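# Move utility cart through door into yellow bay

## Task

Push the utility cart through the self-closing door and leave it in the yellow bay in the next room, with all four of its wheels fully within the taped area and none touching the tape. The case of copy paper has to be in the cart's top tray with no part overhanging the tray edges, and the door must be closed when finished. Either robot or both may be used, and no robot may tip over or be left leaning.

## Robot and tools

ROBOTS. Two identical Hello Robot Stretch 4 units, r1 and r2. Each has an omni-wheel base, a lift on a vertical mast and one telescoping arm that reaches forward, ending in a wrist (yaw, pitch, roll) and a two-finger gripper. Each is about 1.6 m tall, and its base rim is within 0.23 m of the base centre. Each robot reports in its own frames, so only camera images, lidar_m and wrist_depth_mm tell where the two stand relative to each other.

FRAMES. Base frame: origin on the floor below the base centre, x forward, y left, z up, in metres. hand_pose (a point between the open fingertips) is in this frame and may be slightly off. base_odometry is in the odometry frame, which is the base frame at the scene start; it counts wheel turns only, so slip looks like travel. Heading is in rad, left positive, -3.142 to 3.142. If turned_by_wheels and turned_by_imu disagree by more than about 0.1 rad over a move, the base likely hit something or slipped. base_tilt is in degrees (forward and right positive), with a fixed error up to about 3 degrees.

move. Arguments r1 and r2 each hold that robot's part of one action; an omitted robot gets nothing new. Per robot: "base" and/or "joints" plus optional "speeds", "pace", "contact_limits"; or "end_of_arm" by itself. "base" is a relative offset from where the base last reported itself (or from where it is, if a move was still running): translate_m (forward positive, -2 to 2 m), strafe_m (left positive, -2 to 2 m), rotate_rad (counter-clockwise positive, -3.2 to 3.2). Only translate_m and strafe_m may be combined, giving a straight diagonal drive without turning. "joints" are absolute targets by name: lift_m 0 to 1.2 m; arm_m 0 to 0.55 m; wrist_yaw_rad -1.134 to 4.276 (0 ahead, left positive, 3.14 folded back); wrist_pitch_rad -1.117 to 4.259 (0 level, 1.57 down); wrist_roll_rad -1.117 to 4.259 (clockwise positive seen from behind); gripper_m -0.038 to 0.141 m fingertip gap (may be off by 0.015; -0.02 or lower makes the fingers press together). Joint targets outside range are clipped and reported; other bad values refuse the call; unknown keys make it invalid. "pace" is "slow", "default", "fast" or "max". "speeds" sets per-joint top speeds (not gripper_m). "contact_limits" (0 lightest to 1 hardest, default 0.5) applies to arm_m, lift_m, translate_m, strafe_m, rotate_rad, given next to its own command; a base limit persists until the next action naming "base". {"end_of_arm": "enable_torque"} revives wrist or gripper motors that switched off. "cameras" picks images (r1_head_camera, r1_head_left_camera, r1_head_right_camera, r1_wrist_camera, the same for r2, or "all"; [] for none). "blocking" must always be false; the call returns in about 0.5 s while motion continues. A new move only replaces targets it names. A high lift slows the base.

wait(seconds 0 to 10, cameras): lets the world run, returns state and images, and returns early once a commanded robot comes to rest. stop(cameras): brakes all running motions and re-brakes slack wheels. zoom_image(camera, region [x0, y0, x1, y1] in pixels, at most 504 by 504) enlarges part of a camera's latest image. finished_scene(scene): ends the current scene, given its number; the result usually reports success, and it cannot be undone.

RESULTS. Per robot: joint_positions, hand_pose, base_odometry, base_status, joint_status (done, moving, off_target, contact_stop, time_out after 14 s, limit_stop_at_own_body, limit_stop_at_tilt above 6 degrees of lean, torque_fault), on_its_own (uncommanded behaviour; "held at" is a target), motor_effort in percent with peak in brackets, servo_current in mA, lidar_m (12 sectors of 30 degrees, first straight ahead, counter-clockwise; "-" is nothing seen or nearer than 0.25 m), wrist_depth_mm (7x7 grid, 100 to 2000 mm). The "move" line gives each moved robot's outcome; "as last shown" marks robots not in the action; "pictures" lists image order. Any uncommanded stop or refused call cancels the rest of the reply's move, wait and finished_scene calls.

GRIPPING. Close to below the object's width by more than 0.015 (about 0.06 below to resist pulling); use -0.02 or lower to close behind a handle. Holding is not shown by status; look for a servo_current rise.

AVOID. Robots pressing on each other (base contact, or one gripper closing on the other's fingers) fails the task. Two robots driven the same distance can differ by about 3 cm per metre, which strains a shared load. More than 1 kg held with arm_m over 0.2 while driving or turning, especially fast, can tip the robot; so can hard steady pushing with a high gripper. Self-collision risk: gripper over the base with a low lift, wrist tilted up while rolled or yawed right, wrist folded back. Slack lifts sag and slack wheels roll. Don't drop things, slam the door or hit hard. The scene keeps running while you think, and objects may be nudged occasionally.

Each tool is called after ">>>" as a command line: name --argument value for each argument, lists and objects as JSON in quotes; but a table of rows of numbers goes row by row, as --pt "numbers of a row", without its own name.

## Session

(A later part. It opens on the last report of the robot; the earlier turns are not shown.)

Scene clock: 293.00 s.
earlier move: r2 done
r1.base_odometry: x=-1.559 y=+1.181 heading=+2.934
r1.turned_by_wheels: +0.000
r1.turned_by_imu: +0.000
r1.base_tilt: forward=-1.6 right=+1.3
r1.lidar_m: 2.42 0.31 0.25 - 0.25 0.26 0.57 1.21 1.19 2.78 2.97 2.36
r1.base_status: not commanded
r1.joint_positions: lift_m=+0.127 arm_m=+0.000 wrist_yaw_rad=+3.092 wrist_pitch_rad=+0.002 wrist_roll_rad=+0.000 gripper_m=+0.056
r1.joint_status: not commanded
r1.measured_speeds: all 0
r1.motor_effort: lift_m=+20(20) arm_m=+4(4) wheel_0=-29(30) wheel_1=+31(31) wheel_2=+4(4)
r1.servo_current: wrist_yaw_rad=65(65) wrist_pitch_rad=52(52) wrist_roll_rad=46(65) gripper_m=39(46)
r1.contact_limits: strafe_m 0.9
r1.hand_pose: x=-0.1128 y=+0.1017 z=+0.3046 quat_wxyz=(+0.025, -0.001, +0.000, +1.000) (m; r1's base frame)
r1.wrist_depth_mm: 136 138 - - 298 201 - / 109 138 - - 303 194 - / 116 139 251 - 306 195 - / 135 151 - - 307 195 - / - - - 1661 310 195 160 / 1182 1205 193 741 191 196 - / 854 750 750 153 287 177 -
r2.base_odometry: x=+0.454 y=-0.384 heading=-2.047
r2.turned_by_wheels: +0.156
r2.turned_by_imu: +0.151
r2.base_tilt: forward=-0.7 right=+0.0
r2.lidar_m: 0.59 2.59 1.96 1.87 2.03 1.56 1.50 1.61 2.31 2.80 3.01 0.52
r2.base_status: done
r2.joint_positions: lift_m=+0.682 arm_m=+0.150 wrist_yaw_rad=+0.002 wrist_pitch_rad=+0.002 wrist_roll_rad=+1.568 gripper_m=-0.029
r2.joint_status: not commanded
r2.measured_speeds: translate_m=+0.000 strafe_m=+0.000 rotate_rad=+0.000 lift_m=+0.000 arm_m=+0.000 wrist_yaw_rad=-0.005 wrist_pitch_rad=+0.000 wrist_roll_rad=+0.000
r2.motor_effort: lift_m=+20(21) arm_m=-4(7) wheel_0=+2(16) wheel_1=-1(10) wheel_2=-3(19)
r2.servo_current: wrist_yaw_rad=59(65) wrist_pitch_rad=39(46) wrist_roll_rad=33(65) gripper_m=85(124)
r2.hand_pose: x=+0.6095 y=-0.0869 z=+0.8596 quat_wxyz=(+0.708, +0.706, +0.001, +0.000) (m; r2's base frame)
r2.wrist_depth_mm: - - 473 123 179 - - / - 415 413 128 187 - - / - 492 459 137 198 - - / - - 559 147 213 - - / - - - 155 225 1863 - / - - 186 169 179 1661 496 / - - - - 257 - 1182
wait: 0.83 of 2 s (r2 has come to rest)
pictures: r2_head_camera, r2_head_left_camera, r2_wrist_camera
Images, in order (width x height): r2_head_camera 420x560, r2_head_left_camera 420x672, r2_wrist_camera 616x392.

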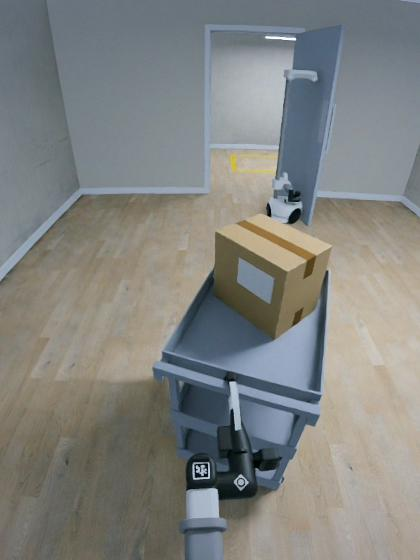

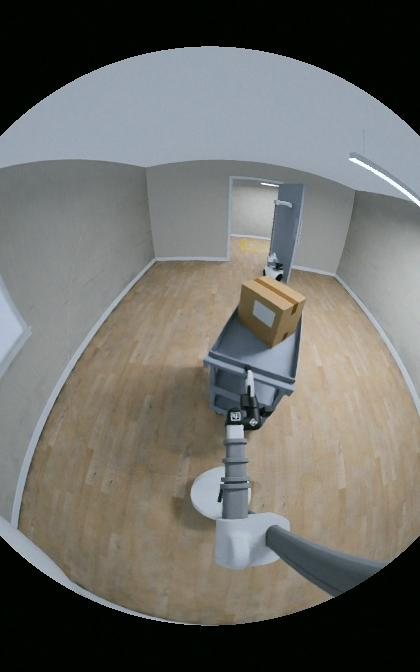

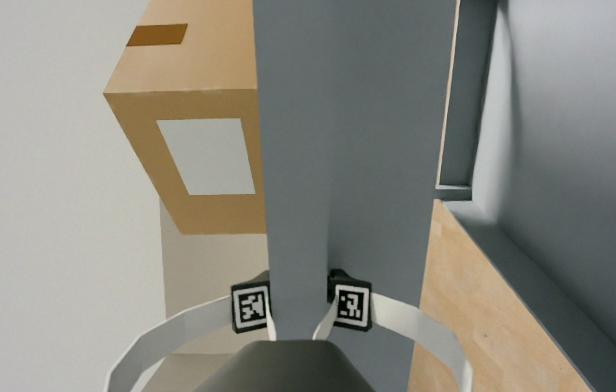

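>>> move --blocking false --r2 '{"base":{"strafe_m":-0.25},"pace":"slow"}' --cameras '[]'

>>> wait --seconds 4 --cameras '["r2_head_camera","r2_head_left_camera","r1_head_right_camera"]'

Scene clock: 303.53 s.
move: r2 moving
r1: as last shown
r1.lidar_m: 2.38 0.34 0.25 - 0.25 0.26 0.61 1.20 1.19 2.76 2.96 2.37
r1.servo_current: wrist_yaw_rad=59(59) wrist_pitch_rad=52(52) wrist_roll_rad=59(59) gripper_m=39(46)
r1.contact_limits: strafe_m 0.9
r1.wrist_depth_mm: 136 138 - - 300 202 - / 109 138 - - 303 193 - / 116 139 252 - 306 195 - / 135 152 - - 307 195 - / - - - 1708 310 196 161 / 1205 1182 193 723 191 196 - / 854 750 759 153 287 177 -
r2.base_odometry: x=+0.441 y=-0.377 heading=-2.046
r2.turned_by_wheels: +0.001
r2.turned_by_imu: +0.001
r2.base_tilt: forward=-0.7 right=+0.0
r2.lidar_m: 0.58 2.64 1.97 1.92 2.07 1.56 1.50 1.61 2.31 2.80 2.98 0.52
r2.base_status: strafe_m moving
r2.joint_positions: lift_m=+0.682 arm_m=+0.150 wrist_yaw_rad=+0.002 wrist_pitch_rad=+0.002 wrist_roll_rad=+1.568 gripper_m=-0.029
r2.joint_status: not commanded
r2.measured_speeds: translate_m=+0.000 strafe_m=-0.057 rotate_rad=+0.002 lift_m=+0.000 arm_m=+0.000 wrist_yaw_rad=+0.000 wrist_pitch_rad=+0.000 wrist_roll_rad=+0.000
r2.motor_effort: lift_m=+20(20) arm_m=-4(4) wheel_0=+13(13) wheel_1=-6(8) wheel_2=+0(3)
r2.servo_current: wrist_yaw_rad=46(59) wrist_pitch_rad=39(46) wrist_roll_rad=39(52) gripper_m=78(91)
r2.hand_pose: x=+0.6095 y=-0.0869 z=+0.8596 quat_wxyz=(+0.708, +0.706, +0.001, +0.000) (m; r2's base frame)
r2.wrist_depth_mm: - - 466 121 177 - - / - 413 410 125 185 - - / - 500 462 137 196 - - / - - 559 145 209 - - / - - - 154 224 1921 - / - - 186 168 179 1618 492 / - - - - 257 - 1182
pictures: none
No camera images: "cameras" was empty.

Scene clock: 306.67 s.
earlier move: r2 done
r1.base_odometry: x=-1.559 y=+1.181 heading=+2.934
r1.turned_by_wheels: +0.000
r1.turned_by_imu: +0.000
r1.base_tilt: forward=-1.6 right=+1.3
r1.lidar_m: 2.29 0.33 0.25 - 0.25 0.25 0.59 1.19 1.19 2.77 2.95 2.26
r1.base_status: not commanded
r1.joint_positions: lift_m=+0.127 arm_m=+0.000 wrist_yaw_rad=+3.092 wrist_pitch_rad=+0.002 wrist_roll_rad=+0.000 gripper_m=+0.056
r1.joint_status: not commanded
r1.measured_speeds: all 0
r1.motor_effort: lift_m=+20(20) arm_m=+4(4) wheel_0=-30(30) wheel_1=+31(32) wheel_2=+4(4)
r1.servo_current: wrist_yaw_rad=46(65) wrist_pitch_rad=46(52) wrist_roll_rad=39(65) gripper_m=46(52)
r1.contact_limits: strafe_m 0.9
r1.hand_pose: x=-0.1128 y=+0.1017 z=+0.3046 quat_wxyz=(+0.025, -0.001, +0.000, +1.000) (m; r1's base frame)
r1.wrist_depth_mm: 136 138 - - 301 202 - / 110 138 - - 306 193 - / 116 139 250 - 307 195 - / 135 152 - - 307 195 - / - - - 1708 309 195 160 / 1205 1182 194 732 191 196 - / 854 750 768 154 289 177 -
r2.base_odometry: x=+0.232 y=-0.269 heading=-2.047
r2.turned_by_wheels: +0.000
r2.turned_by_imu: +0.002
r2.base_tilt: forward=-0.7 right=+0.1
r2.lidar_m: 0.54 2.97 2.21 2.13 2.03 1.55 1.52 1.61 2.36 2.55 2.73 0.57
r2.base_status: done
r2.joint_positions: lift_m=+0.682 arm_m=+0.150 wrist_yaw_rad=+0.004 wrist_pitch_rad=+0.002 wrist_roll_rad=+1.568 gripper_m=-0.029
r2.joint_status: not commanded
r2.measured_speeds: all 0
r2.motor_effort: lift_m=+20(21) arm_m=-4(4) wheel_0=+7(15) wheel_1=-4(8) wheel_2=+0(3)
r2.servo_current: wrist_yaw_rad=46(59) wrist_pitch_rad=33(52) wrist_roll_rad=59(59) gripper_m=85(91)
r2.hand_pose: x=+0.6096 y=-0.0864 z=+0.8596 quat_wxyz=(+0.708, +0.706, +0.002, +0.001) (m; r2's base frame)
r2.wrist_depth_mm: - - - 167 227 1661 1160 / - - - 168 227 1499 - / - - 521 170 229 - - / - - 469 171 230 - - / - - 521 171 233 - - / - - 187 173 179 - - / - - - - 235 - -
wait: 3.13 of 4 s (r2 has come to rest)
pictures: r1_head_right_camera, r2_head_camera, r2_head_left_camera
Images, in order (width x height): r1_head_right_camera 420x672, r2_head_camera 420x560, r2_head_left_camera 420x672.

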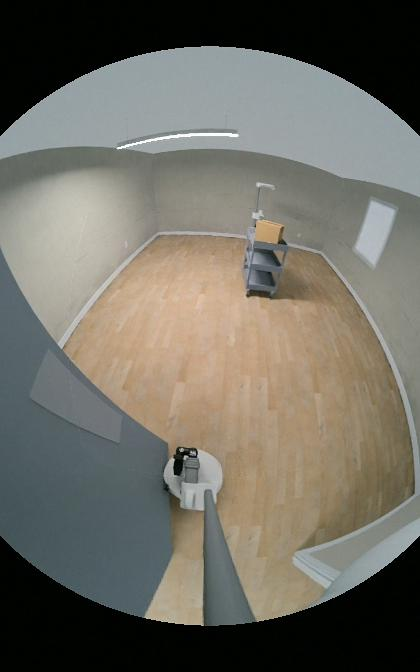

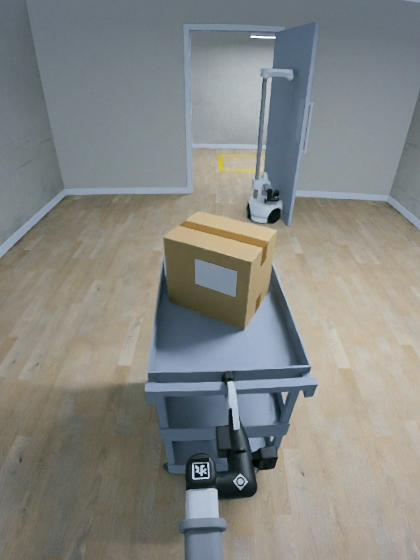

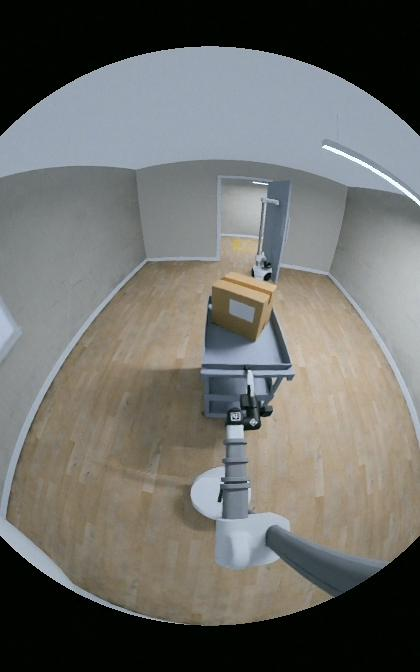

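>>> move --blocking false --r2 '{"base":{"translate_m":0.7,"strafe_m":0.04},"pace":"slow"}' --cameras '[]'

>>> wait --seconds 8 --cameras '["r2_head_camera","r2_head_right_camera","r1_head_right_camera"]'

Scene clock: 330.90 s.
move: r2 moving
r1: as last shown
r1.lidar_m: 2.27 0.32 0.25 - 0.25 0.25 0.56 1.20 1.19 2.77 2.95 2.29
r1.motor_effort: lift_m=+20(20) arm_m=+4(4) wheel_0=-29(30) wheel_1=+31(31) wheel_2=+4(4)
r1.servo_current: wrist_yaw_rad=39(65) wrist_pitch_rad=39(52) wrist_roll_rad=52(65) gripper_m=39(46)
r1.contact_limits: strafe_m 0.9
r1.wrist_depth_mm: 136 138 - - 298 202 - / 109 138 - - 306 193 - / 116 139 250 - 306 195 - / 135 152 - - 309 195 - / - - - 1661 309 196 161 / 1205 1205 193 732 191 196 - / 854 750 750 153 287 177 -
r2.base_odometry: x=+0.226 y=-0.280 heading=-2.046
r2.turned_by_wheels: +0.000
r2.turned_by_imu: +0.001
r2.base_tilt: forward=-0.7 right=+0.0
r2.lidar_m: 0.53 2.91 2.21 2.15 2.02 1.58 1.53 1.64 2.36 2.55 2.72 0.58
r2.base_status: translate_m moving; strafe_m moving
r2.joint_positions: lift_m=+0.682 arm_m=+0.150 wrist_yaw_rad=+0.003 wrist_pitch_rad=+0.002 wrist_roll_rad=+1.568 gripper_m=-0.029
r2.joint_status: not commanded
r2.measured_speeds: translate_m=+0.049 strafe_m=+0.003 rotate_rad=+0.000 lift_m=+0.000 arm_m=+0.000 wrist_yaw_rad=-0.005 wrist_pitch_rad=+0.000 wrist_roll_rad=+0.000
r2.motor_effort: lift_m=+20(20) arm_m=-4(4) wheel_0=+4(12) wheel_1=+8(9) wheel_2=-11(13)
r2.servo_current: wrist_yaw_rad=46(59) wrist_pitch_rad=39(46) wrist_roll_rad=52(59) gripper_m=85(91)
r2.hand_pose: x=+0.6096 y=-0.0866 z=+0.8596 quat_wxyz=(+0.708, +0.706, +0.002, +0.000) (m; r2's base frame)
r2.wrist_depth_mm: - - - 169 229 1661 1229 / - - - 170 229 1618 - / - - 530 170 231 831 - / - 484 469 171 232 - - / - - 517 172 232 - - / - - 186 173 179 - - / - - - - 234 - -
pictures: none
No camera images: "cameras" was empty.

Scene clock: 338.70 s.
earlier move: r2 done
r1.base_odometry: x=-1.559 y=+1.181 heading=+2.934
r1.turned_by_wheels: +0.000
r1.turned_by_imu: +0.000
r1.base_tilt: forward=-1.6 right=+1.3
r1.lidar_m: 2.17 0.32 0.25 - 0.25 0.26 0.59 1.20 1.19 2.78 2.97 1.59
r1.base_status: not commanded
r1.joint_positions: lift_m=+0.127 arm_m=+0.000 wrist_yaw_rad=+3.092 wrist_pitch_rad=+0.002 wrist_roll_rad=+0.000 gripper_m=+0.056
r1.joint_status: not commanded
r1.measured_speeds: all 0
r1.motor_effort: lift_m=+20(20) arm_m=+4(4) wheel_0=-29(30) wheel_1=+31(32) wheel_2=+4(4)
r1.servo_current: wrist_yaw_rad=59(78) wrist_pitch_rad=33(52) wrist_roll_rad=39(72) gripper_m=46(52)
r1.contact_limits: strafe_m 0.9
r1.hand_pose: x=-0.1128 y=+0.1017 z=+0.3046 quat_wxyz=(+0.025, -0.001, +0.000, +1.000) (m; r1's base frame)
r1.wrist_depth_mm: 136 138 - - 298 202 - / 109 138 - - 304 193 - / 116 139 251 - 306 195 - / 135 153 - - 307 195 - / - - - 1661 309 196 161 / 1205 1182 193 732 191 196 - / 854 750 750 153 289 176 -
r2.base_odometry: x=-0.053 y=-0.910 heading=-2.047
r2.turned_by_wheels: +0.000
r2.turned_by_imu: -0.002
r2.base_tilt: forward=-0.7 right=+0.1
r2.lidar_m: 0.54 2.83 2.14 2.06 2.24 2.26 2.20 2.37 2.73 2.64 2.82 0.57
r2.base_status: done
r2.joint_positions: lift_m=+0.682 arm_m=+0.150 wrist_yaw_rad=-0.003 wrist_pitch_rad=+0.002 wrist_roll_rad=+1.568 gripper_m=-0.029
r2.joint_status: not commanded
r2.measured_speeds: all 0
r2.motor_effort: lift_m=+20(20) arm_m=-4(4) wheel_0=+3(12) wheel_1=+5(9) wheel_2=-8(15)
r2.servo_current: wrist_yaw_rad=46(72) wrist_pitch_rad=46(46) wrist_roll_rad=46(65) gripper_m=91(91)
r2.hand_pose: x=+0.6091 y=-0.0882 z=+0.8596 quat_wxyz=(+0.708, +0.706, +0.000, -0.002) (m; r2's base frame)
r2.wrist_depth_mm: - - - 168 227 1708 1182 / - - - 169 228 1499 - / - - 512 170 229 - - / - - 469 171 230 - - / - - 521 172 232 - - / - - 186 172 179 - - / - - - - - - 521
wait: 7.80 of 8 s (r2 has come to rest)
pictures: r1_head_right_camera, r2_head_camera, r2_head_right_camera
Images, in order (width x height): r1_head_right_camera 420x672, r2_head_camera 420x560, r2_head_right_camera 420x672.

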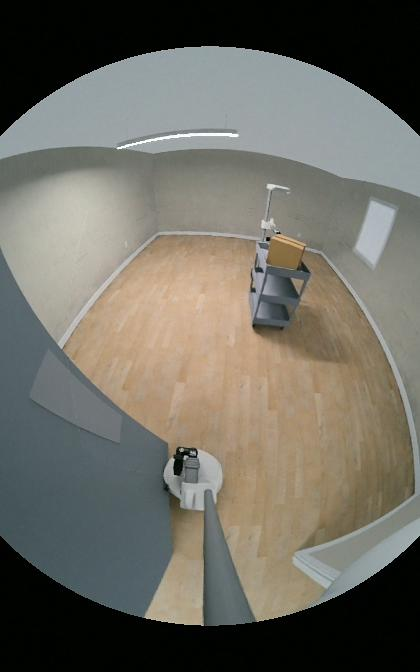

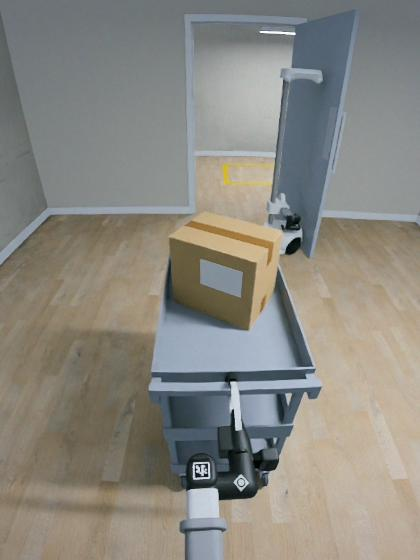

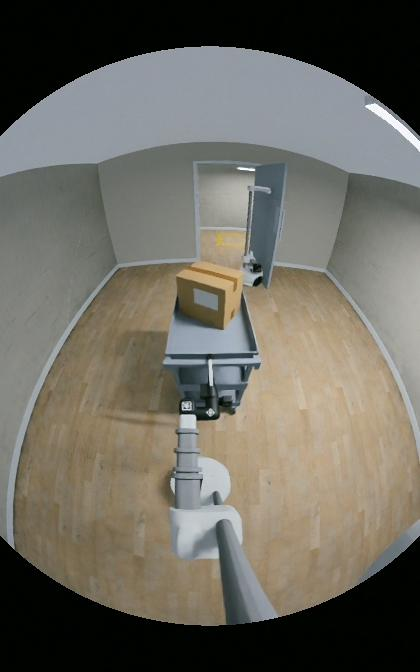

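>>> move --blocking false --r2 '{"base":{"rotate_rad":-0.07},"pace":"slow"}' --cameras '[]'

>>> wait --seconds 1.5 --cameras '[]'

>>> move --blocking false --r2 '{"base":{"strafe_m":0.16},"pace":"slow"}' --cameras '[]'

>>> wait --seconds 3 --cameras '["r2_head_camera","r2_head_right_camera"]'

Scene clock: 348.27 s.
move: r2 moving
r1: as last shown
r1.lidar_m: 2.05 0.30 0.25 - 0.25 0.26 0.60 1.22 1.19 2.78 2.97 1.62
r1.motor_effort: lift_m=+20(20) arm_m=+4(4) wheel_0=-30(30) wheel_1=+31(31) wheel_2=+4(4)
r1.servo_current: wrist_yaw_rad=33(65) wrist_pitch_rad=52(52) wrist_roll_rad=46(72) gripper_m=39(46)
r1.contact_limits: strafe_m 0.9
r1.wrist_depth_mm: 136 138 - - 300 202 - / 109 138 - - 306 193 - / 116 139 251 - 304 194 - / 135 152 - - 307 196 - / - - - 1661 309 196 160 / 1205 1229 194 732 191 196 - / 854 759 741 153 287 176 -
r2.base_odometry: x=-0.053 y=-0.910 heading=-2.115
r2.turned_by_wheels: -0.068
r2.turned_by_imu: -0.066
r2.base_tilt: forward=-0.7 right=+0.0
r2.lidar_m: 0.53 3.01 2.19 2.07 2.17 2.31 2.22 2.32 2.72 2.64 2.76 0.60
r2.base_status: rotate_rad moving
r2.joint_positions: lift_m=+0.682 arm_m=+0.150 wrist_yaw_rad=+0.006 wrist_pitch_rad=+0.002 wrist_roll_rad=+1.568 gripper_m=-0.029
r2.joint_status: not commanded
r2.measured_speeds: translate_m=-0.001 strafe_m=-0.001 rotate_rad=-0.054 lift_m=+0.000 arm_m=+0.000 wrist_yaw_rad=-0.045 wrist_pitch_rad=+0.000 wrist_roll_rad=+0.000
r2.motor_effort: lift_m=+20(20) arm_m=-4(4) wheel_0=+9(13) wheel_1=+5(9) wheel_2=+8(12)
r2.servo_current: wrist_yaw_rad=46(59) wrist_pitch_rad=39(46) wrist_roll_rad=39(59) gripper_m=78(91)
r2.hand_pose: x=+0.6098 y=-0.0857 z=+0.8596 quat_wxyz=(+0.708, +0.706, +0.003, +0.002) (m; r2's base frame)
r2.wrist_depth_mm: - - - 181 242 1708 1160 / - - - 179 241 1708 500 / - - 609 177 237 831 - / - - 466 235 236 831 - / - - 500 175 233 768 - / - - 186 173 179 - - / - - 597 - 229 - -
pictures: none
No camera images: "cameras" was empty.

Scene clock: 348.67 s.
earlier move: r2 done
r1.base_odometry: x=-1.559 y=+1.181 heading=+2.934
r1.turned_by_wheels: +0.000
r1.turned_by_imu: +0.000
r1.base_tilt: forward=-1.6 right=+1.3
r1.lidar_m: 2.03 0.33 0.25 - 0.25 0.25 0.57 1.20 1.21 2.79 2.97 1.60
r1.base_status: not commanded
r1.joint_positions: lift_m=+0.127 arm_m=+0.000 wrist_yaw_rad=+3.092 wrist_pitch_rad=+0.002 wrist_roll_rad=+0.000 gripper_m=+0.056
r1.joint_status: not commanded
r1.measured_speeds: all 0
r1.motor_effort: lift_m=+20(20) arm_m=+4(4) wheel_0=-29(30) wheel_1=+31(32) wheel_2=+4(4)
r1.servo_current: wrist_yaw_rad=52(65) wrist_pitch_rad=39(52) wrist_roll_rad=39(72) gripper_m=46(46)
r1.contact_limits: strafe_m 0.9
r1.hand_pose: x=-0.1128 y=+0.1017 z=+0.3046 quat_wxyz=(+0.025, -0.001, +0.000, +1.000) (m; r1's base frame)
r1.wrist_depth_mm: 136 138 - - 301 202 - / 109 138 - - 304 193 - / 116 138 251 - 306 194 - / 135 152 - - 307 195 - / - - - 1661 309 196 160 / 1229 1229 193 732 190 196 - / 842 759 759 154 287 177 -
r2.base_odometry: x=-0.053 y=-0.910 heading=-2.116
r2.turned_by_wheels: -0.001
r2.turned_by_imu: +0.000
r2.base_tilt: forward=-0.7 right=+0.1
r2.lidar_m: 0.54 3.05 2.19 2.03 2.17 2.33 2.21 2.31 2.75 2.64 2.75 0.57
r2.base_status: done
r2.joint_positions: lift_m=+0.682 arm_m=+0.150 wrist_yaw_rad=+0.002 wrist_pitch_rad=+0.002 wrist_roll_rad=+1.568 gripper_m=-0.029
r2.joint_status: not commanded
r2.measured_speeds: all 0
r2.motor_effort: lift_m=+20(20) arm_m=-4(4) wheel_0=+4(13) wheel_1=+5(9) wheel_2=+3(12)
r2.servo_current: wrist_yaw_rad=39(59) wrist_pitch_rad=39(46) wrist_roll_rad=65(65) gripper_m=85(91)
r2.hand_pose: x=+0.6095 y=-0.0867 z=+0.8596 quat_wxyz=(+0.708, +0.706, +0.001, +0.000) (m; r2's base frame)
r2.wrist_depth_mm: - - - 245 246 1661 1182 / - - - 182 243 1708 - / - - 640 180 239 831 - / - - 469 178 237 842 - / - - 492 176 234 768 - / - - 186 173 179 - - / - - 585 - 229 - -
wait: 0.40 of 1.5 s (r2 has come to rest)
pictures: none
No camera images: "cameras" was empty.

Scene clock: 349.17 s.
move: r2 moving
r1: as last shown
r1.lidar_m: 2.05 0.30 0.25 - 0.25 0.25 0.58 1.18 1.19 2.77 2.93 1.61
r1.motor_effort: lift_m=+20(20) arm_m=+4(4) wheel_0=-29(30) wheel_1=+31(31) wheel_2=+4(4)
r1.servo_current: wrist_yaw_rad=46(72) wrist_pitch_rad=39(46) wrist_roll_rad=46(59) gripper_m=39(46)
r1.contact_limits: strafe_m 0.9
r1.wrist_depth_mm: 136 138 - - 300 202 - / 110 138 - - 303 194 - / 116 139 252 - 303 195 - / 135 152 - - 309 195 - / - - - 1708 309 196 160 / 1205 1205 193 732 191 196 - / 842 750 759 153 287 177 -
r2.base_odometry: x=-0.041 y=-0.917 heading=-2.116
r2.turned_by_wheels: +0.000
r2.turned_by_imu: +0.000
r2.base_tilt: forward=-0.7 right=+0.0
r2.lidar_m: 0.53 2.98 2.16 2.02 2.17 2.29 2.21 2.28 2.79 2.64 2.76 0.59
r2.base_status: strafe_m moving
r2.joint_positions: lift_m=+0.682 arm_m=+0.150 wrist_yaw_rad=-0.001 wrist_pitch_rad=+0.002 wrist_roll_rad=+1.568 gripper_m=-0.029
r2.joint_status: not commanded
r2.measured_speeds: translate_m=+0.000 strafe_m=+0.055 rotate_rad=+0.002 lift_m=+0.000 arm_m=+0.000 wrist_yaw_rad=-0.012 wrist_pitch_rad=+0.000 wrist_roll_rad=+0.000
r2.motor_effort: lift_m=+20(20) arm_m=-4(4) wheel_0=-11(12) wheel_1=+8(10) wheel_2=+1(2)
r2.servo_current: wrist_yaw_rad=46(46) wrist_pitch_rad=39(46) wrist_roll_rad=52(65) gripper_m=85(91)
r2.hand_pose: x=+0.6092 y=-0.0879 z=+0.8596 quat_wxyz=(+0.708, +0.706, +0.000, -0.001) (m; r2's base frame)
r2.wrist_depth_mm: - - - 186 247 1708 1182 / - - - 184 245 1708 508 / - - 654 180 241 831 - / - - 473 178 237 831 - / - - 492 176 234 788 - / - - 186 173 171 - - / - - 580 - 229 - -
pictures: none
No camera images: "cameras" was empty.

Scene clock: 351.40 s.
earlier move: r2 done
r1.base_odometry: x=-1.559 y=+1.181 heading=+2.934
r1.turned_by_wheels: +0.000
r1.turned_by_imu: +0.000
r1.base_tilt: forward=-1.6 right=+1.3
r1.lidar_m: 5.01 0.33 0.25 - 0.25 0.25 0.53 1.21 1.19 2.77 2.95 1.64
r1.base_status: not commanded
r1.joint_positions: lift_m=+0.127 arm_m=+0.000 wrist_yaw_rad=+3.092 wrist_pitch_rad=+0.002 wrist_roll_rad=+0.000 gripper_m=+0.056
r1.joint_status: not commanded
r1.measured_speeds: all 0
r1.motor_effort: lift_m=+20(20) arm_m=+4(4) wheel_0=-29(30) wheel_1=+31(32) wheel_2=+4(4)
r1.servo_current: wrist_yaw_rad=46(72) wrist_pitch_rad=39(52) wrist_roll_rad=52(72) gripper_m=46(46)
r1.contact_limits: strafe_m 0.9
r1.hand_pose: x=-0.1128 y=+0.1017 z=+0.3046 quat_wxyz=(+0.025, -0.001, +0.000, +1.000) (m; r1's base frame)
r1.wrist_depth_mm: 136 138 - - 297 202 - / 109 138 - - 303 194 - / 116 138 250 - 306 195 - / 135 152 - - 309 195 - / - - - 1661 307 196 160 / 1182 1229 193 732 191 196 - / 854 750 750 153 287 177 -
r2.base_odometry: x=+0.083 y=-0.992 heading=-2.116
r2.turned_by_wheels: +0.000
r2.turned_by_imu: +0.000
r2.base_tilt: forward=-0.7 right=+0.1
r2.lidar_m: 0.55 2.79 2.04 1.91 1.99 2.31 2.22 2.29 2.93 2.79 2.92 0.58
r2.base_status: done
r2.joint_positions: lift_m=+0.682 arm_m=+0.150 wrist_yaw_rad=-0.003 wrist_pitch_rad=+0.002 wrist_roll_rad=+1.568 gripper_m=-0.029
r2.joint_status: not commanded
r2.measured_speeds: all 0
r2.motor_effort: lift_m=+20(20) arm_m=-4(4) wheel_0=-7(15) wheel_1=+2(10) wheel_2=+0(2)
r2.servo_current: wrist_yaw_rad=52(59) wrist_pitch_rad=33(46) wrist_roll_rad=46(65) gripper_m=91(91)
r2.hand_pose: x=+0.6090 y=-0.0883 z=+0.8596 quat_wxyz=(+0.708, +0.706, -0.001, -0.002) (m; r2's base frame)
r2.wrist_depth_mm: - - - 154 211 1576 - / - - 569 158 216 768 - / - 488 449 161 220 - - / - - 488 164 224 - - / - - 559 170 229 - - / - - 186 173 171 - - / - - - - 241 - 492
wait: 2.23 of 3 s (r2 has come to rest)
pictures: r2_head_camera, r2_head_right_camera
Images, in order (width x height): r2_head_camera 420x560, r2_head_right_camera 420x672.

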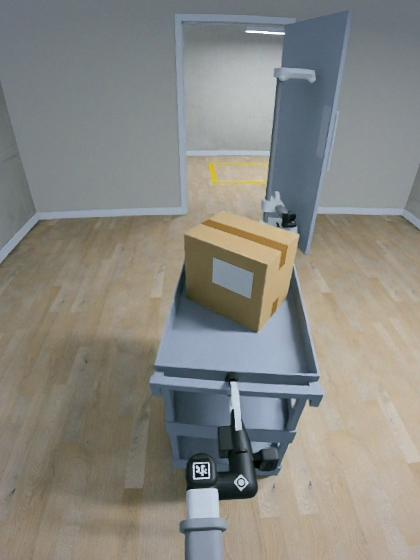

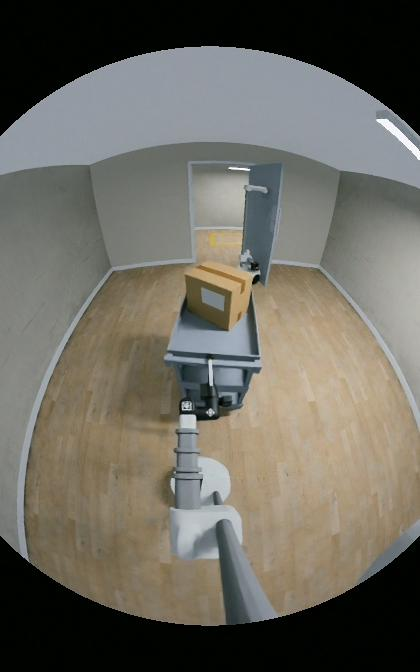

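>>> move --blocking false --r2 '{"base":{"translate_m":0.6,"strafe_m":0.03},"pace":"slow"}' --cameras '[]'

>>> wait --seconds 3 --cameras '["r1_head_right_camera"]'

>>> wait --seconds 4 --cameras '["r2_head_camera","r2_head_right_camera","r1_head_right_camera"]'

Scene clock: 359.70 s.
move: r2 moving
r1: as last shown
r1.lidar_m: 5.01 0.32 0.25 - 0.25 0.25 0.57 1.20 1.21 2.78 2.95 1.62
r1.motor_effort: lift_m=+20(20) arm_m=+4(4) wheel_0=-30(30) wheel_1=+31(31) wheel_2=+4(4)
r1.servo_current: wrist_yaw_rad=46(65) wrist_pitch_rad=52(52) wrist_roll_rad=52(59) gripper_m=46(46)
r1.contact_limits: strafe_m 0.9
r1.wrist_depth_mm: 136 138 - - 298 202 - / 110 138 - - 303 193 - / 116 139 251 - 307 194 - / 135 152 - - 307 195 - / - - - 1661 309 196 160 / 1182 1205 194 741 191 196 - / 866 750 759 153 287 177 -
r2.base_odometry: x=+0.078 y=-1.003 heading=-2.116
r2.turned_by_wheels: +0.000
r2.turned_by_imu: +0.001
r2.base_tilt: forward=-0.7 right=+0.1
r2.lidar_m: 0.55 2.80 2.03 1.92 1.99 2.32 2.23 2.31 2.91 2.79 2.90 0.55
r2.base_status: translate_m moving; strafe_m moving
r2.joint_positions: lift_m=+0.682 arm_m=+0.150 wrist_yaw_rad=-0.003 wrist_pitch_rad=+0.002 wrist_roll_rad=+1.568 gripper_m=-0.029
r2.joint_status: not commanded
r2.measured_speeds: translate_m=+0.049 strafe_m=+0.002 rotate_rad=+0.002 lift_m=+0.000 arm_m=+0.000 wrist_yaw_rad=+0.000 wrist_pitch_rad=+0.000 wrist_roll_rad=+0.000
r2.motor_effort: lift_m=+20(20) arm_m=-3(4) wheel_0=+5(8) wheel_1=+6(8) wheel_2=-12(13)
r2.servo_current: wrist_yaw_rad=39(59) wrist_pitch_rad=39(39) wrist_roll_rad=52(59) gripper_m=85(91)
r2.hand_pose: x=+0.6090 y=-0.0883 z=+0.8596 quat_wxyz=(+0.708, +0.706, -0.001, -0.002) (m; r2's base frame)
r2.wrist_depth_mm: - - - 154 210 1576 - / - - 569 157 215 759 - / - 492 452 160 220 - - / - - 484 164 224 - - / - - 554 168 230 - - / - - 187 172 172 - - / - - - - 240 - 496
pictures: none
No camera images: "cameras" was empty.

Scene clock: 362.70 s.
earlier move: r2 moving
r1.base_odometry: x=-1.559 y=+1.181 heading=+2.934
r1.turned_by_wheels: +0.000
r1.turned_by_imu: +0.000
r1.base_tilt: forward=-1.6 right=+1.3
r1.lidar_m: 5.02 0.32 0.25 - 0.25 0.25 0.59 1.20 1.19 2.77 2.93 1.36
r1.base_status: not commanded
r1.joint_positions: lift_m=+0.127 arm_m=+0.000 wrist_yaw_rad=+3.092 wrist_pitch_rad=+0.002 wrist_roll_rad=+0.000 gripper_m=+0.056
r1.joint_status: not commanded
r1.measured_speeds: all 0
r1.motor_effort: lift_m=+20(20) arm_m=+4(4) wheel_0=-29(30) wheel_1=+31(31) wheel_2=+4(4)
r1.servo_current: wrist_yaw_rad=65(72) wrist_pitch_rad=39(52) wrist_roll_rad=52(72) gripper_m=39(52)
r1.contact_limits: strafe_m 0.9
r1.hand_pose: x=-0.1128 y=+0.1017 z=+0.3046 quat_wxyz=(+0.025, -0.001, +0.000, +1.000) (m; r1's base frame)
r1.wrist_depth_mm: 136 138 - - 301 202 - / 110 138 - - 304 193 - / 116 138 252 - 307 195 - / 135 152 - - 309 196 - / - - - 1661 309 196 160 / 1182 1205 194 741 191 196 - / 854 759 759 154 287 177 -
r2.base_odometry: x=-0.059 y=-1.257 heading=-2.115
r2.turned_by_wheels: +0.001
r2.turned_by_imu: +0.002
r2.base_tilt: forward=-0.7 right=+0.1
r2.lidar_m: 0.55 2.77 1.99 1.89 1.98 2.64 2.51 2.62 2.95 2.81 2.92 0.56
r2.base_status: translate_m moving; strafe_m moving
r2.joint_positions: lift_m=+0.682 arm_m=+0.150 wrist_yaw_rad=+0.001 wrist_pitch_rad=+0.002 wrist_roll_rad=+1.568 gripper_m=-0.029
r2.joint_status: not commanded
r2.measured_speeds: translate_m=+0.099 strafe_m=+0.004 rotate_rad=+0.000 lift_m=+0.000 arm_m=+0.000 wrist_yaw_rad=+0.000 wrist_pitch_rad=+0.000 wrist_roll_rad=+0.000
r2.motor_effort: lift_m=+20(20) arm_m=-3(4) wheel_0=+8(14) wheel_1=+7(9) wheel_2=-9(14)
r2.servo_current: wrist_yaw_rad=52(65) wrist_pitch_rad=46(46) wrist_roll_rad=39(59) gripper_m=85(91)
r2.hand_pose: x=+0.6094 y=-0.0872 z=+0.8596 quat_wxyz=(+0.708, +0.706, +0.001, +0.000) (m; r2's base frame)
r2.wrist_depth_mm: - - - 161 219 1708 1160 / - - - 163 222 788 - / - - 477 166 224 - - / - - 477 167 228 - - / - - 535 170 230 - - / - - 186 172 179 - - / - - - - 237 - 496
wait: 3.00 s; no rest
pictures: r1_head_right_camera
Images, in order (width x height): r1_head_right_camera 420x672.

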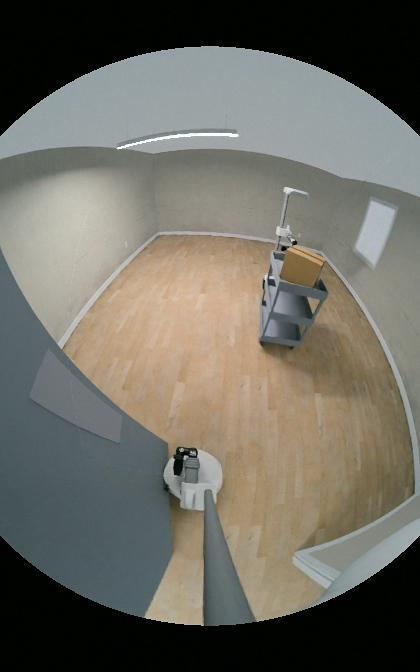

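Scene clock: 366.50 s.
earlier move: r2 done
r1.base_odometry: x=-1.559 y=+1.181 heading=+2.934
r1.turned_by_wheels: +0.000
r1.turned_by_imu: +0.000
r1.base_tilt: forward=-1.6 right=+1.3
r1.lidar_m: 5.00 0.31 0.25 - 0.25 0.26 0.57 1.20 1.21 2.78 1.30 1.12
r1.base_status: not commanded
r1.joint_positions: lift_m=+0.127 arm_m=+0.000 wrist_yaw_rad=+3.092 wrist_pitch_rad=+0.002 wrist_roll_rad=+0.000 gripper_m=+0.056
r1.joint_status: not commanded
r1.measured_speeds: all 0
r1.motor_effort: lift_m=+20(20) arm_m=+4(4) wheel_0=-29(30) wheel_1=+31(32) wheel_2=+4(4)
r1.servo_current: wrist_yaw_rad=39(72) wrist_pitch_rad=33(52) wrist_roll_rad=46(72) gripper_m=39(52)
r1.contact_limits: strafe_m 0.9
r1.hand_pose: x=-0.1128 y=+0.1017 z=+0.3046 quat_wxyz=(+0.025, -0.001, +0.000, +1.000) (m; r1's base frame)
r1.wrist_depth_mm: 136 138 - - 298 202 - / 109 138 - - 304 193 - / 116 139 252 - 304 195 - / 135 152 - - 307 195 - / - - - 1708 310 196 161 / 1205 1229 194 732 191 196 - / 854 768 759 153 287 176 -
r2.base_odometry: x=-0.202 y=-1.521 heading=-2.116
r2.turned_by_wheels: +0.000
r2.turned_by_imu: +0.002
r2.base_tilt: forward=-0.6 right=+0.1
r2.lidar_m: 0.54 2.73 1.97 1.90 1.99 2.74 2.81 2.94 2.97 2.83 2.94 0.58
r2.base_status: done
r2.joint_positions: lift_m=+0.682 arm_m=+0.150 wrist_yaw_rad=+0.001 wrist_pitch_rad=+0.002 wrist_roll_rad=+1.568 gripper_m=-0.029
r2.joint_status: not commanded
r2.measured_speeds: all 0
r2.motor_effort: lift_m=+20(20) arm_m=-3(4) wheel_0=+6(14) wheel_1=+4(9) wheel_2=-5(14)
r2.servo_current: wrist_yaw_rad=46(65) wrist_pitch_rad=39(46) wrist_roll_rad=52(59) gripper_m=91(91)
r2.hand_pose: x=+0.6094 y=-0.0872 z=+0.8596 quat_wxyz=(+0.708, +0.706, +0.001, +0.000) (m; r2's base frame)
r2.wrist_depth_mm: - - - 174 234 1618 1182 / - - - 174 234 1576 - / - - 554 173 234 831 - / - 480 462 233 233 831 - / - - 512 173 233 - - / - - 186 173 179 - - / - - - - 232 - -
wait: 3.80 of 4 s (r2 has come to rest)
pictures: r1_head_right_camera, r2_head_camera, r2_head_right_camera
Images, in order (width x height): r1_head_right_camera 420x672, r2_head_camera 420x560, r2_head_right_camera 420x672.

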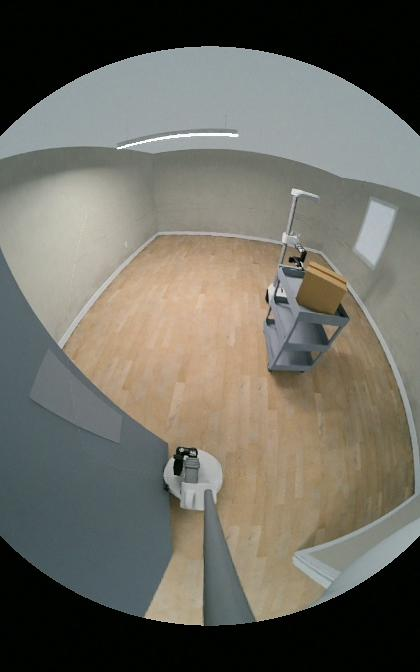

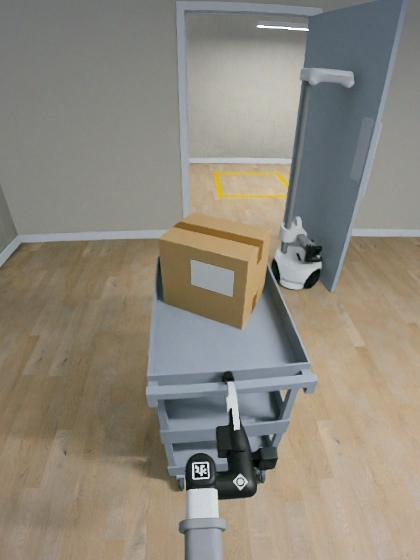

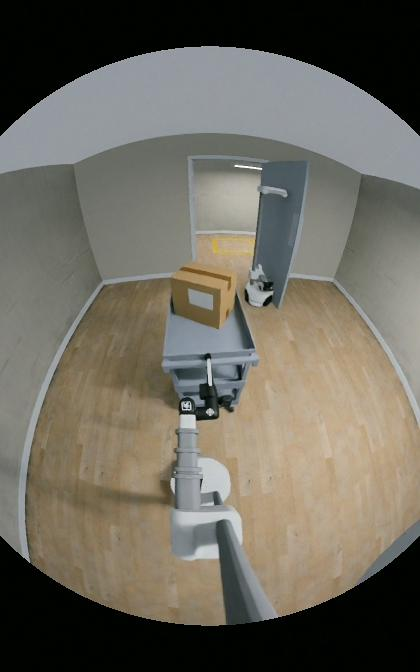

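>>> move --blocking false --r2 '{"base":{"translate_m":0.6,"strafe_m":0.06},"pace":"slow"}' --cameras '[]'

>>> wait --seconds 7 --cameras '["r2_head_camera","r2_head_right_camera","r1_head_right_camera"]'

Scene clock: 374.87 s.
move: r2 moving
r1: as last shown
r1.lidar_m: 5.01 0.32 0.25 - 0.25 0.25 0.56 1.17 1.18 2.78 1.30 1.12
r1.motor_effort: lift_m=+20(20) arm_m=+4(4) wheel_0=-29(30) wheel_1=+31(31) wheel_2=+4(4)
r1.servo_current: wrist_yaw_rad=52(52) wrist_pitch_rad=39(46) wrist_roll_rad=46(72) gripper_m=46(46)
r1.contact_limits: strafe_m 0.9
r1.wrist_depth_mm: 136 138 - - 300 202 - / 109 138 - - 303 193 - / 116 139 252 - 307 195 - / 135 152 - - 309 196 - / - - - 1708 309 196 161 / 1205 1205 193 723 191 196 - / 854 759 759 153 287 176 -
r2.base_odometry: x=-0.207 y=-1.532 heading=-2.115
r2.turned_by_wheels: +0.000
r2.turned_by_imu: +0.001
r2.base_tilt: forward=-0.7 right=+0.1
r2.lidar_m: 0.52 2.77 1.99 1.90 1.96 2.74 2.83 2.96 2.96 2.84 2.94 0.57
r2.base_status: translate_m moving; strafe_m moving
r2.joint_positions: lift_m=+0.682 arm_m=+0.150 wrist_yaw_rad=+0.001 wrist_pitch_rad=+0.002 wrist_roll_rad=+1.568 gripper_m=-0.029
r2.joint_status: not commanded
r2.measured_speeds: translate_m=+0.048 strafe_m=+0.005 rotate_rad=+0.000 lift_m=+0.000 arm_m=+0.000 wrist_yaw_rad=+0.000 wrist_pitch_rad=+0.000 wrist_roll_rad=+0.000
r2.motor_effort: lift_m=+20(20) arm_m=-4(4) wheel_0=+5(11) wheel_1=+8(9) wheel_2=-9(11)
r2.servo_current: wrist_yaw_rad=52(52) wrist_pitch_rad=39(46) wrist_roll_rad=39(59) gripper_m=78(91)
r2.hand_pose: x=+0.6094 y=-0.0872 z=+0.8596 quat_wxyz=(+0.708, +0.706, +0.001, +0.000) (m; r2's base frame)
r2.wrist_depth_mm: - - - 175 236 1537 1160 / - - - 175 234 1576 - / - - 569 174 233 831 - / - 484 466 233 233 820 - / - - 508 173 233 - - / - - 187 173 179 - - / - - - - 231 - -
pictures: none
No camera images: "cameras" was empty.

Scene clock: 381.67 s.
earlier move: r2 done
r1.base_odometry: x=-1.559 y=+1.181 heading=+2.934
r1.turned_by_wheels: +0.000
r1.turned_by_imu: +0.000
r1.base_tilt: forward=-1.6 right=+1.3
r1.lidar_m: 5.01 0.32 0.25 - 0.25 0.26 0.58 1.20 1.17 2.77 0.76 0.96
r1.base_status: not commanded
r1.joint_positions: lift_m=+0.127 arm_m=+0.000 wrist_yaw_rad=+3.092 wrist_pitch_rad=+0.002 wrist_roll_rad=+0.000 gripper_m=+0.056
r1.joint_status: not commanded
r1.measured_speeds: all 0
r1.motor_effort: lift_m=+20(20) arm_m=+4(4) wheel_0=-29(30) wheel_1=+31(32) wheel_2=+4(4)
r1.servo_current: wrist_yaw_rad=59(72) wrist_pitch_rad=46(52) wrist_roll_rad=52(78) gripper_m=46(52)
r1.contact_limits: strafe_m 0.9
r1.hand_pose: x=-0.1128 y=+0.1017 z=+0.3046 quat_wxyz=(+0.025, -0.001, +0.000, +1.000) (m; r1's base frame)
r1.wrist_depth_mm: 136 138 - - 300 202 - / 110 138 - - 306 194 - / 116 138 251 - 304 194 - / 135 152 - - 309 195 - / - - - 1661 310 196 161 / 1205 1205 193 732 191 196 - / 854 759 759 153 287 177 -
r2.base_odometry: x=-0.461 y=-2.065 heading=-2.116
r2.turned_by_wheels: +0.000
r2.turned_by_imu: +0.001
r2.base_tilt: forward=-0.6 right=+0.1
r2.lidar_m: 0.52 2.49 1.91 1.85 1.94 2.67 3.48 3.57 3.00 2.87 3.00 0.57
r2.base_status: done
r2.joint_positions: lift_m=+0.682 arm_m=+0.150 wrist_yaw_rad=+0.001 wrist_pitch_rad=+0.002 wrist_roll_rad=+1.568 gripper_m=-0.029
r2.joint_status: not commanded
r2.measured_speeds: all 0
r2.motor_effort: lift_m=+20(20) arm_m=-4(4) wheel_0=+3(11) wheel_1=+5(9) wheel_2=-7(11)
r2.servo_current: wrist_yaw_rad=65(65) wrist_pitch_rad=33(52) wrist_roll_rad=46(65) gripper_m=78(91)
r2.hand_pose: x=+0.6094 y=-0.0872 z=+0.8596 quat_wxyz=(+0.708, +0.706, +0.001, +0.000) (m; r2's base frame)
r2.wrist_depth_mm: - 1336 - 202 267 1464 1160 / - - - 196 258 1756 530 / - - - 190 252 831 - / - - 508 183 243 842 - / - - 484 179 236 - - / - - 186 173 179 - - / - - 544 - 224 - -
wait: 6.80 of 7 s (r2 has come to rest)
pictures: r1_head_right_camera, r2_head_camera, r2_head_right_camera
Images, in order (width x height): r1_head_right_camera 420x672, r2_head_camera 420x560, r2_head_right_camera 420x672.

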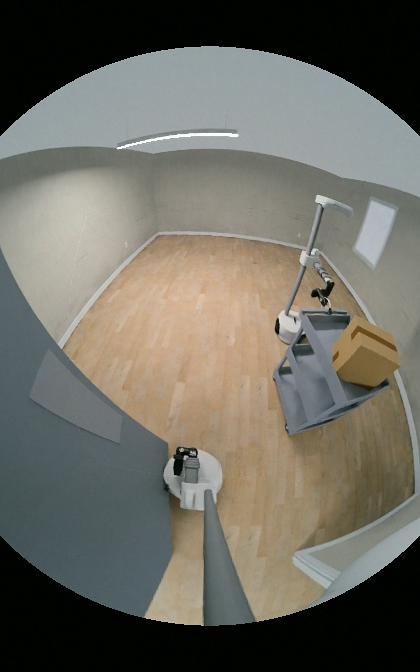

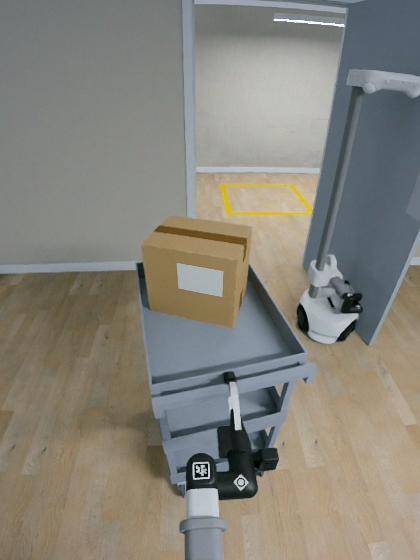

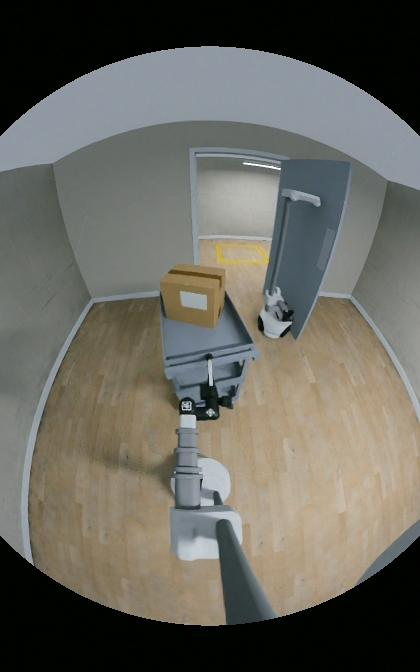

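>>> move --blocking false --r2 '{"base":{"strafe_m":0.45,"translate_m":-0.03},"pace":"slow"}' --cameras '[]'

>>> wait --seconds 6 --cameras '[]'

>>> move --blocking false --r2 '{"base":{"rotate_rad":-0.35},"pace":"slow"}' --cameras '[]'

>>> wait --seconds 2.5 --cameras '["r2_head_camera","r2_head_right_camera"]'

Scene clock: 402.80 s.
move: r2 moving
r1: as last shown
r1.lidar_m: 5.01 0.31 0.25 - 0.25 0.25 0.57 1.20 1.16 2.77 0.80 1.00
r1.motor_effort: lift_m=+20(20) arm_m=+4(4) wheel_0=-29(30) wheel_1=+31(31) wheel_2=+4(4)
r1.servo_current: wrist_yaw_rad=59(59) wrist_pitch_rad=46(46) wrist_roll_rad=46(59) gripper_m=39(39)
r1.contact_limits: strafe_m 0.9
r1.wrist_depth_mm: 136 138 - - 298 202 - / 110 139 - - 303 193 - / 116 139 250 - 304 195 - / 135 152 - - 309 195 - / - - - 1661 310 196 160 / 1205 1205 193 732 191 196 - / 854 759 759 153 289 177 -
r2.base_odometry: x=-0.450 y=-2.072 heading=-2.116
r2.turned_by_wheels: +0.000
r2.turned_by_imu: +0.000
r2.base_tilt: forward=-0.6 right=+0.0
r2.lidar_m: 0.52 2.48 1.91 1.84 1.89 2.62 3.47 3.55 3.01 2.90 3.03 0.58
r2.base_status: translate_m moving; strafe_m moving
r2.joint_positions: lift_m=+0.682 arm_m=+0.150 wrist_yaw_rad=-0.002 wrist_pitch_rad=+0.002 wrist_roll_rad=+1.568 gripper_m=-0.029
r2.joint_status: not commanded
r2.measured_speeds: translate_m=-0.004 strafe_m=+0.054 rotate_rad=+0.000 lift_m=+0.000 arm_m=+0.000 wrist_yaw_rad=-0.007 wrist_pitch_rad=+0.000 wrist_roll_rad=+0.000
r2.motor_effort: lift_m=+20(20) arm_m=-3(4) wheel_0=-13(13) wheel_1=+7(8) wheel_2=+3(7)
r2.servo_current: wrist_yaw_rad=52(59) wrist_pitch_rad=46(46) wrist_roll_rad=39(52) gripper_m=78(85)
r2.hand_pose: x=+0.6091 y=-0.0880 z=+0.8596 quat_wxyz=(+0.708, +0.706, +0.000, -0.001) (m; r2's base frame)
r2.wrist_depth_mm: - - 1308 263 268 1499 1182 / - - - 196 258 1708 535 / - - - 190 250 820 - / - - 504 183 243 854 - / - - 488 179 236 - - / - - 186 173 171 - - / - - 539 - 224 - -
pictures: none
No camera images: "cameras" was empty.

Scene clock: 408.00 s.
earlier move: r2 done
r1.base_odometry: x=-1.559 y=+1.181 heading=+2.934
r1.turned_by_wheels: +0.000
r1.turned_by_imu: +0.000
r1.base_tilt: forward=-1.6 right=+1.3
r1.lidar_m: 5.01 0.32 0.25 - 0.25 0.27 0.58 1.19 1.20 1.22 0.96 1.93
r1.base_status: not commanded
r1.joint_positions: lift_m=+0.127 arm_m=+0.000 wrist_yaw_rad=+3.092 wrist_pitch_rad=+0.002 wrist_roll_rad=+0.000 gripper_m=+0.056
r1.joint_status: not commanded
r1.measured_speeds: all 0
r1.motor_effort: lift_m=+20(20) arm_m=+4(4) wheel_0=-29(30) wheel_1=+31(31) wheel_2=+4(4)
r1.servo_current: wrist_yaw_rad=46(72) wrist_pitch_rad=39(52) wrist_roll_rad=39(72) gripper_m=39(46)
r1.contact_limits: strafe_m 0.9
r1.hand_pose: x=-0.1128 y=+0.1017 z=+0.3046 quat_wxyz=(+0.025, -0.001, +0.000, +1.000) (m; r1's base frame)
r1.wrist_depth_mm: 136 138 - - 300 202 - / 109 138 - - 306 193 - / 116 139 252 - 307 194 - / 135 153 - - 307 195 - / - - - 1661 307 195 160 / 1205 1229 193 741 190 196 - / 866 750 750 153 287 177 -
r2.base_odometry: x=-0.061 y=-2.272 heading=-2.115
r2.turned_by_wheels: +0.000
r2.turned_by_imu: +0.000
r2.base_tilt: forward=-0.7 right=+0.1
r2.lidar_m: 0.59 2.04 1.46 1.39 1.49 2.00 3.44 3.49 3.46 3.34 2.15 0.52
r2.base_status: done
r2.joint_positions: lift_m=+0.682 arm_m=+0.150 wrist_yaw_rad=-0.002 wrist_pitch_rad=+0.002 wrist_roll_rad=+1.568 gripper_m=-0.029
r2.joint_status: not commanded
r2.measured_speeds: all 0
r2.motor_effort: lift_m=+20(20) arm_m=-4(4) wheel_0=-8(14) wheel_1=+4(8) wheel_2=+7(10)
r2.servo_current: wrist_yaw_rad=59(65) wrist_pitch_rad=39(52) wrist_roll_rad=52(65) gripper_m=85(91)
r2.hand_pose: x=+0.6091 y=-0.0880 z=+0.8596 quat_wxyz=(+0.708, +0.706, +0.000, -0.001) (m; r2's base frame)
r2.wrist_depth_mm: - 410 407 112 167 - - / - 418 404 121 178 - - / - - 488 129 191 - - / - - 609 139 207 - - / - - - 154 225 1708 - / - - 186 168 171 1661 477 / - - - - - - 1205
wait: 5.20 of 6 s (r2 has come to rest)
pictures: none
No camera images: "cameras" was empty.

Scene clock: 408.50 s.
move: r2 moving
r1: as last shown
r1.lidar_m: 5.01 0.29 0.25 - 0.25 0.25 0.61 1.20 1.19 1.22 0.94 1.52
r1.motor_effort: lift_m=+20(20) arm_m=+4(4) wheel_0=-30(30) wheel_1=+31(31) wheel_2=+4(4)
r1.servo_current: wrist_yaw_rad=59(65) wrist_pitch_rad=39(46) wrist_roll_rad=39(65) gripper_m=39(46)
r1.contact_limits: strafe_m 0.9
r1.wrist_depth_mm: 136 138 - - 301 202 - / 110 138 - - 304 193 - / 116 138 251 - 304 195 - / 135 152 - - 307 195 - / - - - 1661 310 196 161 / 1205 1229 195 741 191 196 - / 842 741 759 153 287 177 -
r2.base_odometry: x=-0.061 y=-2.273 heading=-2.240
r2.turned_by_wheels: -0.124
r2.turned_by_imu: -0.120
r2.base_tilt: forward=-0.7 right=+0.1
r2.lidar_m: 0.58 2.29 1.57 1.39 1.43 1.79 3.39 3.42 3.64 3.32 3.38 0.54
r2.base_status: rotate_rad moving
r2.joint_positions: lift_m=+0.682 arm_m=+0.150 wrist_yaw_rad=+0.009 wrist_pitch_rad=+0.002 wrist_roll_rad=+1.568 gripper_m=-0.029
r2.joint_status: not commanded
r2.measured_speeds: translate_m=-0.001 strafe_m=+0.001 rotate_rad=-0.498 lift_m=+0.000 arm_m=+0.000 wrist_yaw_rad=+0.000 wrist_pitch_rad=+0.000 wrist_roll_rad=+0.000
r2.motor_effort: lift_m=+20(20) arm_m=+3(4) wheel_0=+15(18) wheel_1=+10(11) wheel_2=+15(16)
r2.servo_current: wrist_yaw_rad=65(65) wrist_pitch_rad=39(46) wrist_roll_rad=39(52) gripper_m=85(85)
r2.hand_pose: x=+0.6100 y=-0.0847 z=+0.8596 quat_wxyz=(+0.708, +0.706, +0.004, +0.003) (m; r2's base frame)
r2.wrist_depth_mm: - - 508 132 185 - - / - 445 427 136 193 - - / - 480 452 143 206 - - / - - 535 152 216 - - / - - - 158 226 - - / - - 187 171 179 1661 504 / - - - - - - 1182
pictures: none
No camera images: "cameras" was empty.

Scene clock: 409.47 s.
earlier move: r2 done
r1.base_odometry: x=-1.559 y=+1.181 heading=+2.934
r1.turned_by_wheels: +0.000
r1.turned_by_imu: +0.000
r1.base_tilt: forward=-1.6 right=+1.3
r1.lidar_m: 5.02 0.30 0.25 - 0.25 0.25 0.60 1.20 1.18 2.77 0.91 1.24
r1.base_status: not commanded
r1.joint_positions: lift_m=+0.127 arm_m=+0.000 wrist_yaw_rad=+3.092 wrist_pitch_rad=+0.002 wrist_roll_rad=+0.000 gripper_m=+0.056
r1.joint_status: not commanded
r1.measured_speeds: all 0
r1.motor_effort: lift_m=+20(20) arm_m=+4(4) wheel_0=-29(30) wheel_1=+31(31) wheel_2=+4(4)
r1.servo_current: wrist_yaw_rad=52(72) wrist_pitch_rad=39(46) wrist_roll_rad=65(65) gripper_m=39(46)
r1.contact_limits: strafe_m 0.9
r1.hand_pose: x=-0.1128 y=+0.1017 z=+0.3046 quat_wxyz=(+0.025, -0.001, +0.000, +1.000) (m; r1's base frame)
r1.wrist_depth_mm: 136 138 - - 300 202 - / 109 138 - - 304 194 - / 116 139 252 - 306 195 - / 135 152 - - 307 195 - / - - - 1661 309 196 161 / 1205 1205 193 732 191 196 - / 854 750 759 153 286 177 -
r2.base_odometry: x=-0.061 y=-2.272 heading=-2.464
r2.turned_by_wheels: -0.225
r2.turned_by_imu: -0.218
r2.base_tilt: forward=-0.7 right=+0.1
r2.lidar_m: 0.50 2.42 1.74 1.43 1.39 1.59 2.50 3.38 3.76 3.35 3.34 0.58
r2.base_status: done
r2.joint_positions: lift_m=+0.682 arm_m=+0.150 wrist_yaw_rad=+0.002 wrist_pitch_rad=+0.002 wrist_roll_rad=+1.568 gripper_m=-0.029
r2.joint_status: not commanded
r2.measured_speeds: all 0
r2.motor_effort: lift_m=+20(20) arm_m=+4(5) wheel_0=+5(18) wheel_1=+4(11) wheel_2=+3(16)
r2.servo_current: wrist_yaw_rad=59(72) wrist_pitch_rad=39(46) wrist_roll_rad=46(59) gripper_m=85(91)
r2.hand_pose: x=+0.6094 y=-0.0868 z=+0.8596 quat_wxyz=(+0.708, +0.706, +0.001, +0.000) (m; r2's base frame)
r2.wrist_depth_mm: - - - 200 264 1430 1160 / - 1983 - 193 256 1499 517 / - - - 187 249 798 - / - - 480 182 242 842 - / - - 488 178 236 809 - / - - 186 174 179 - - / - - 554 - 224 - -
wait: 0.97 of 2.5 s (r2 has come to rest)
pictures: r2_head_camera, r2_head_right_camera
Images, in order (width x height): r2_head_camera 420x560, r2_head_right_camera 420x672.

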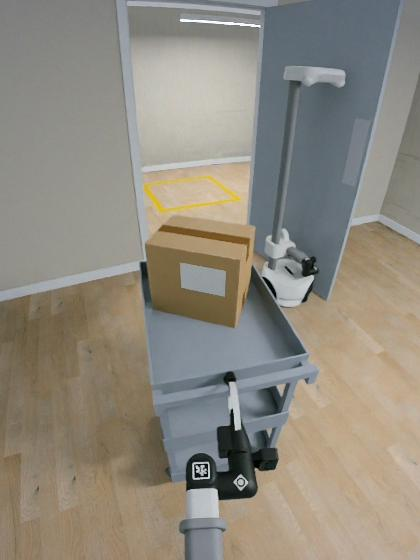

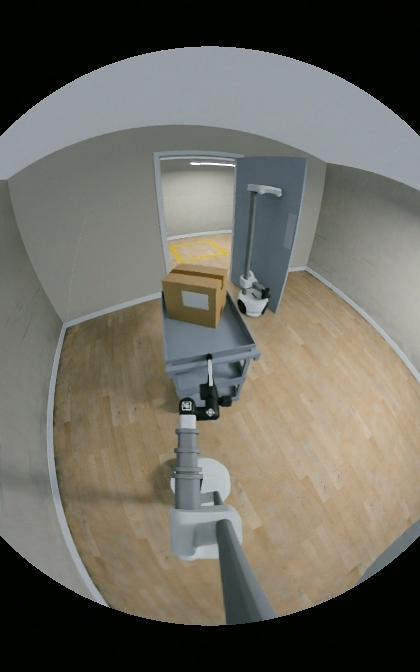

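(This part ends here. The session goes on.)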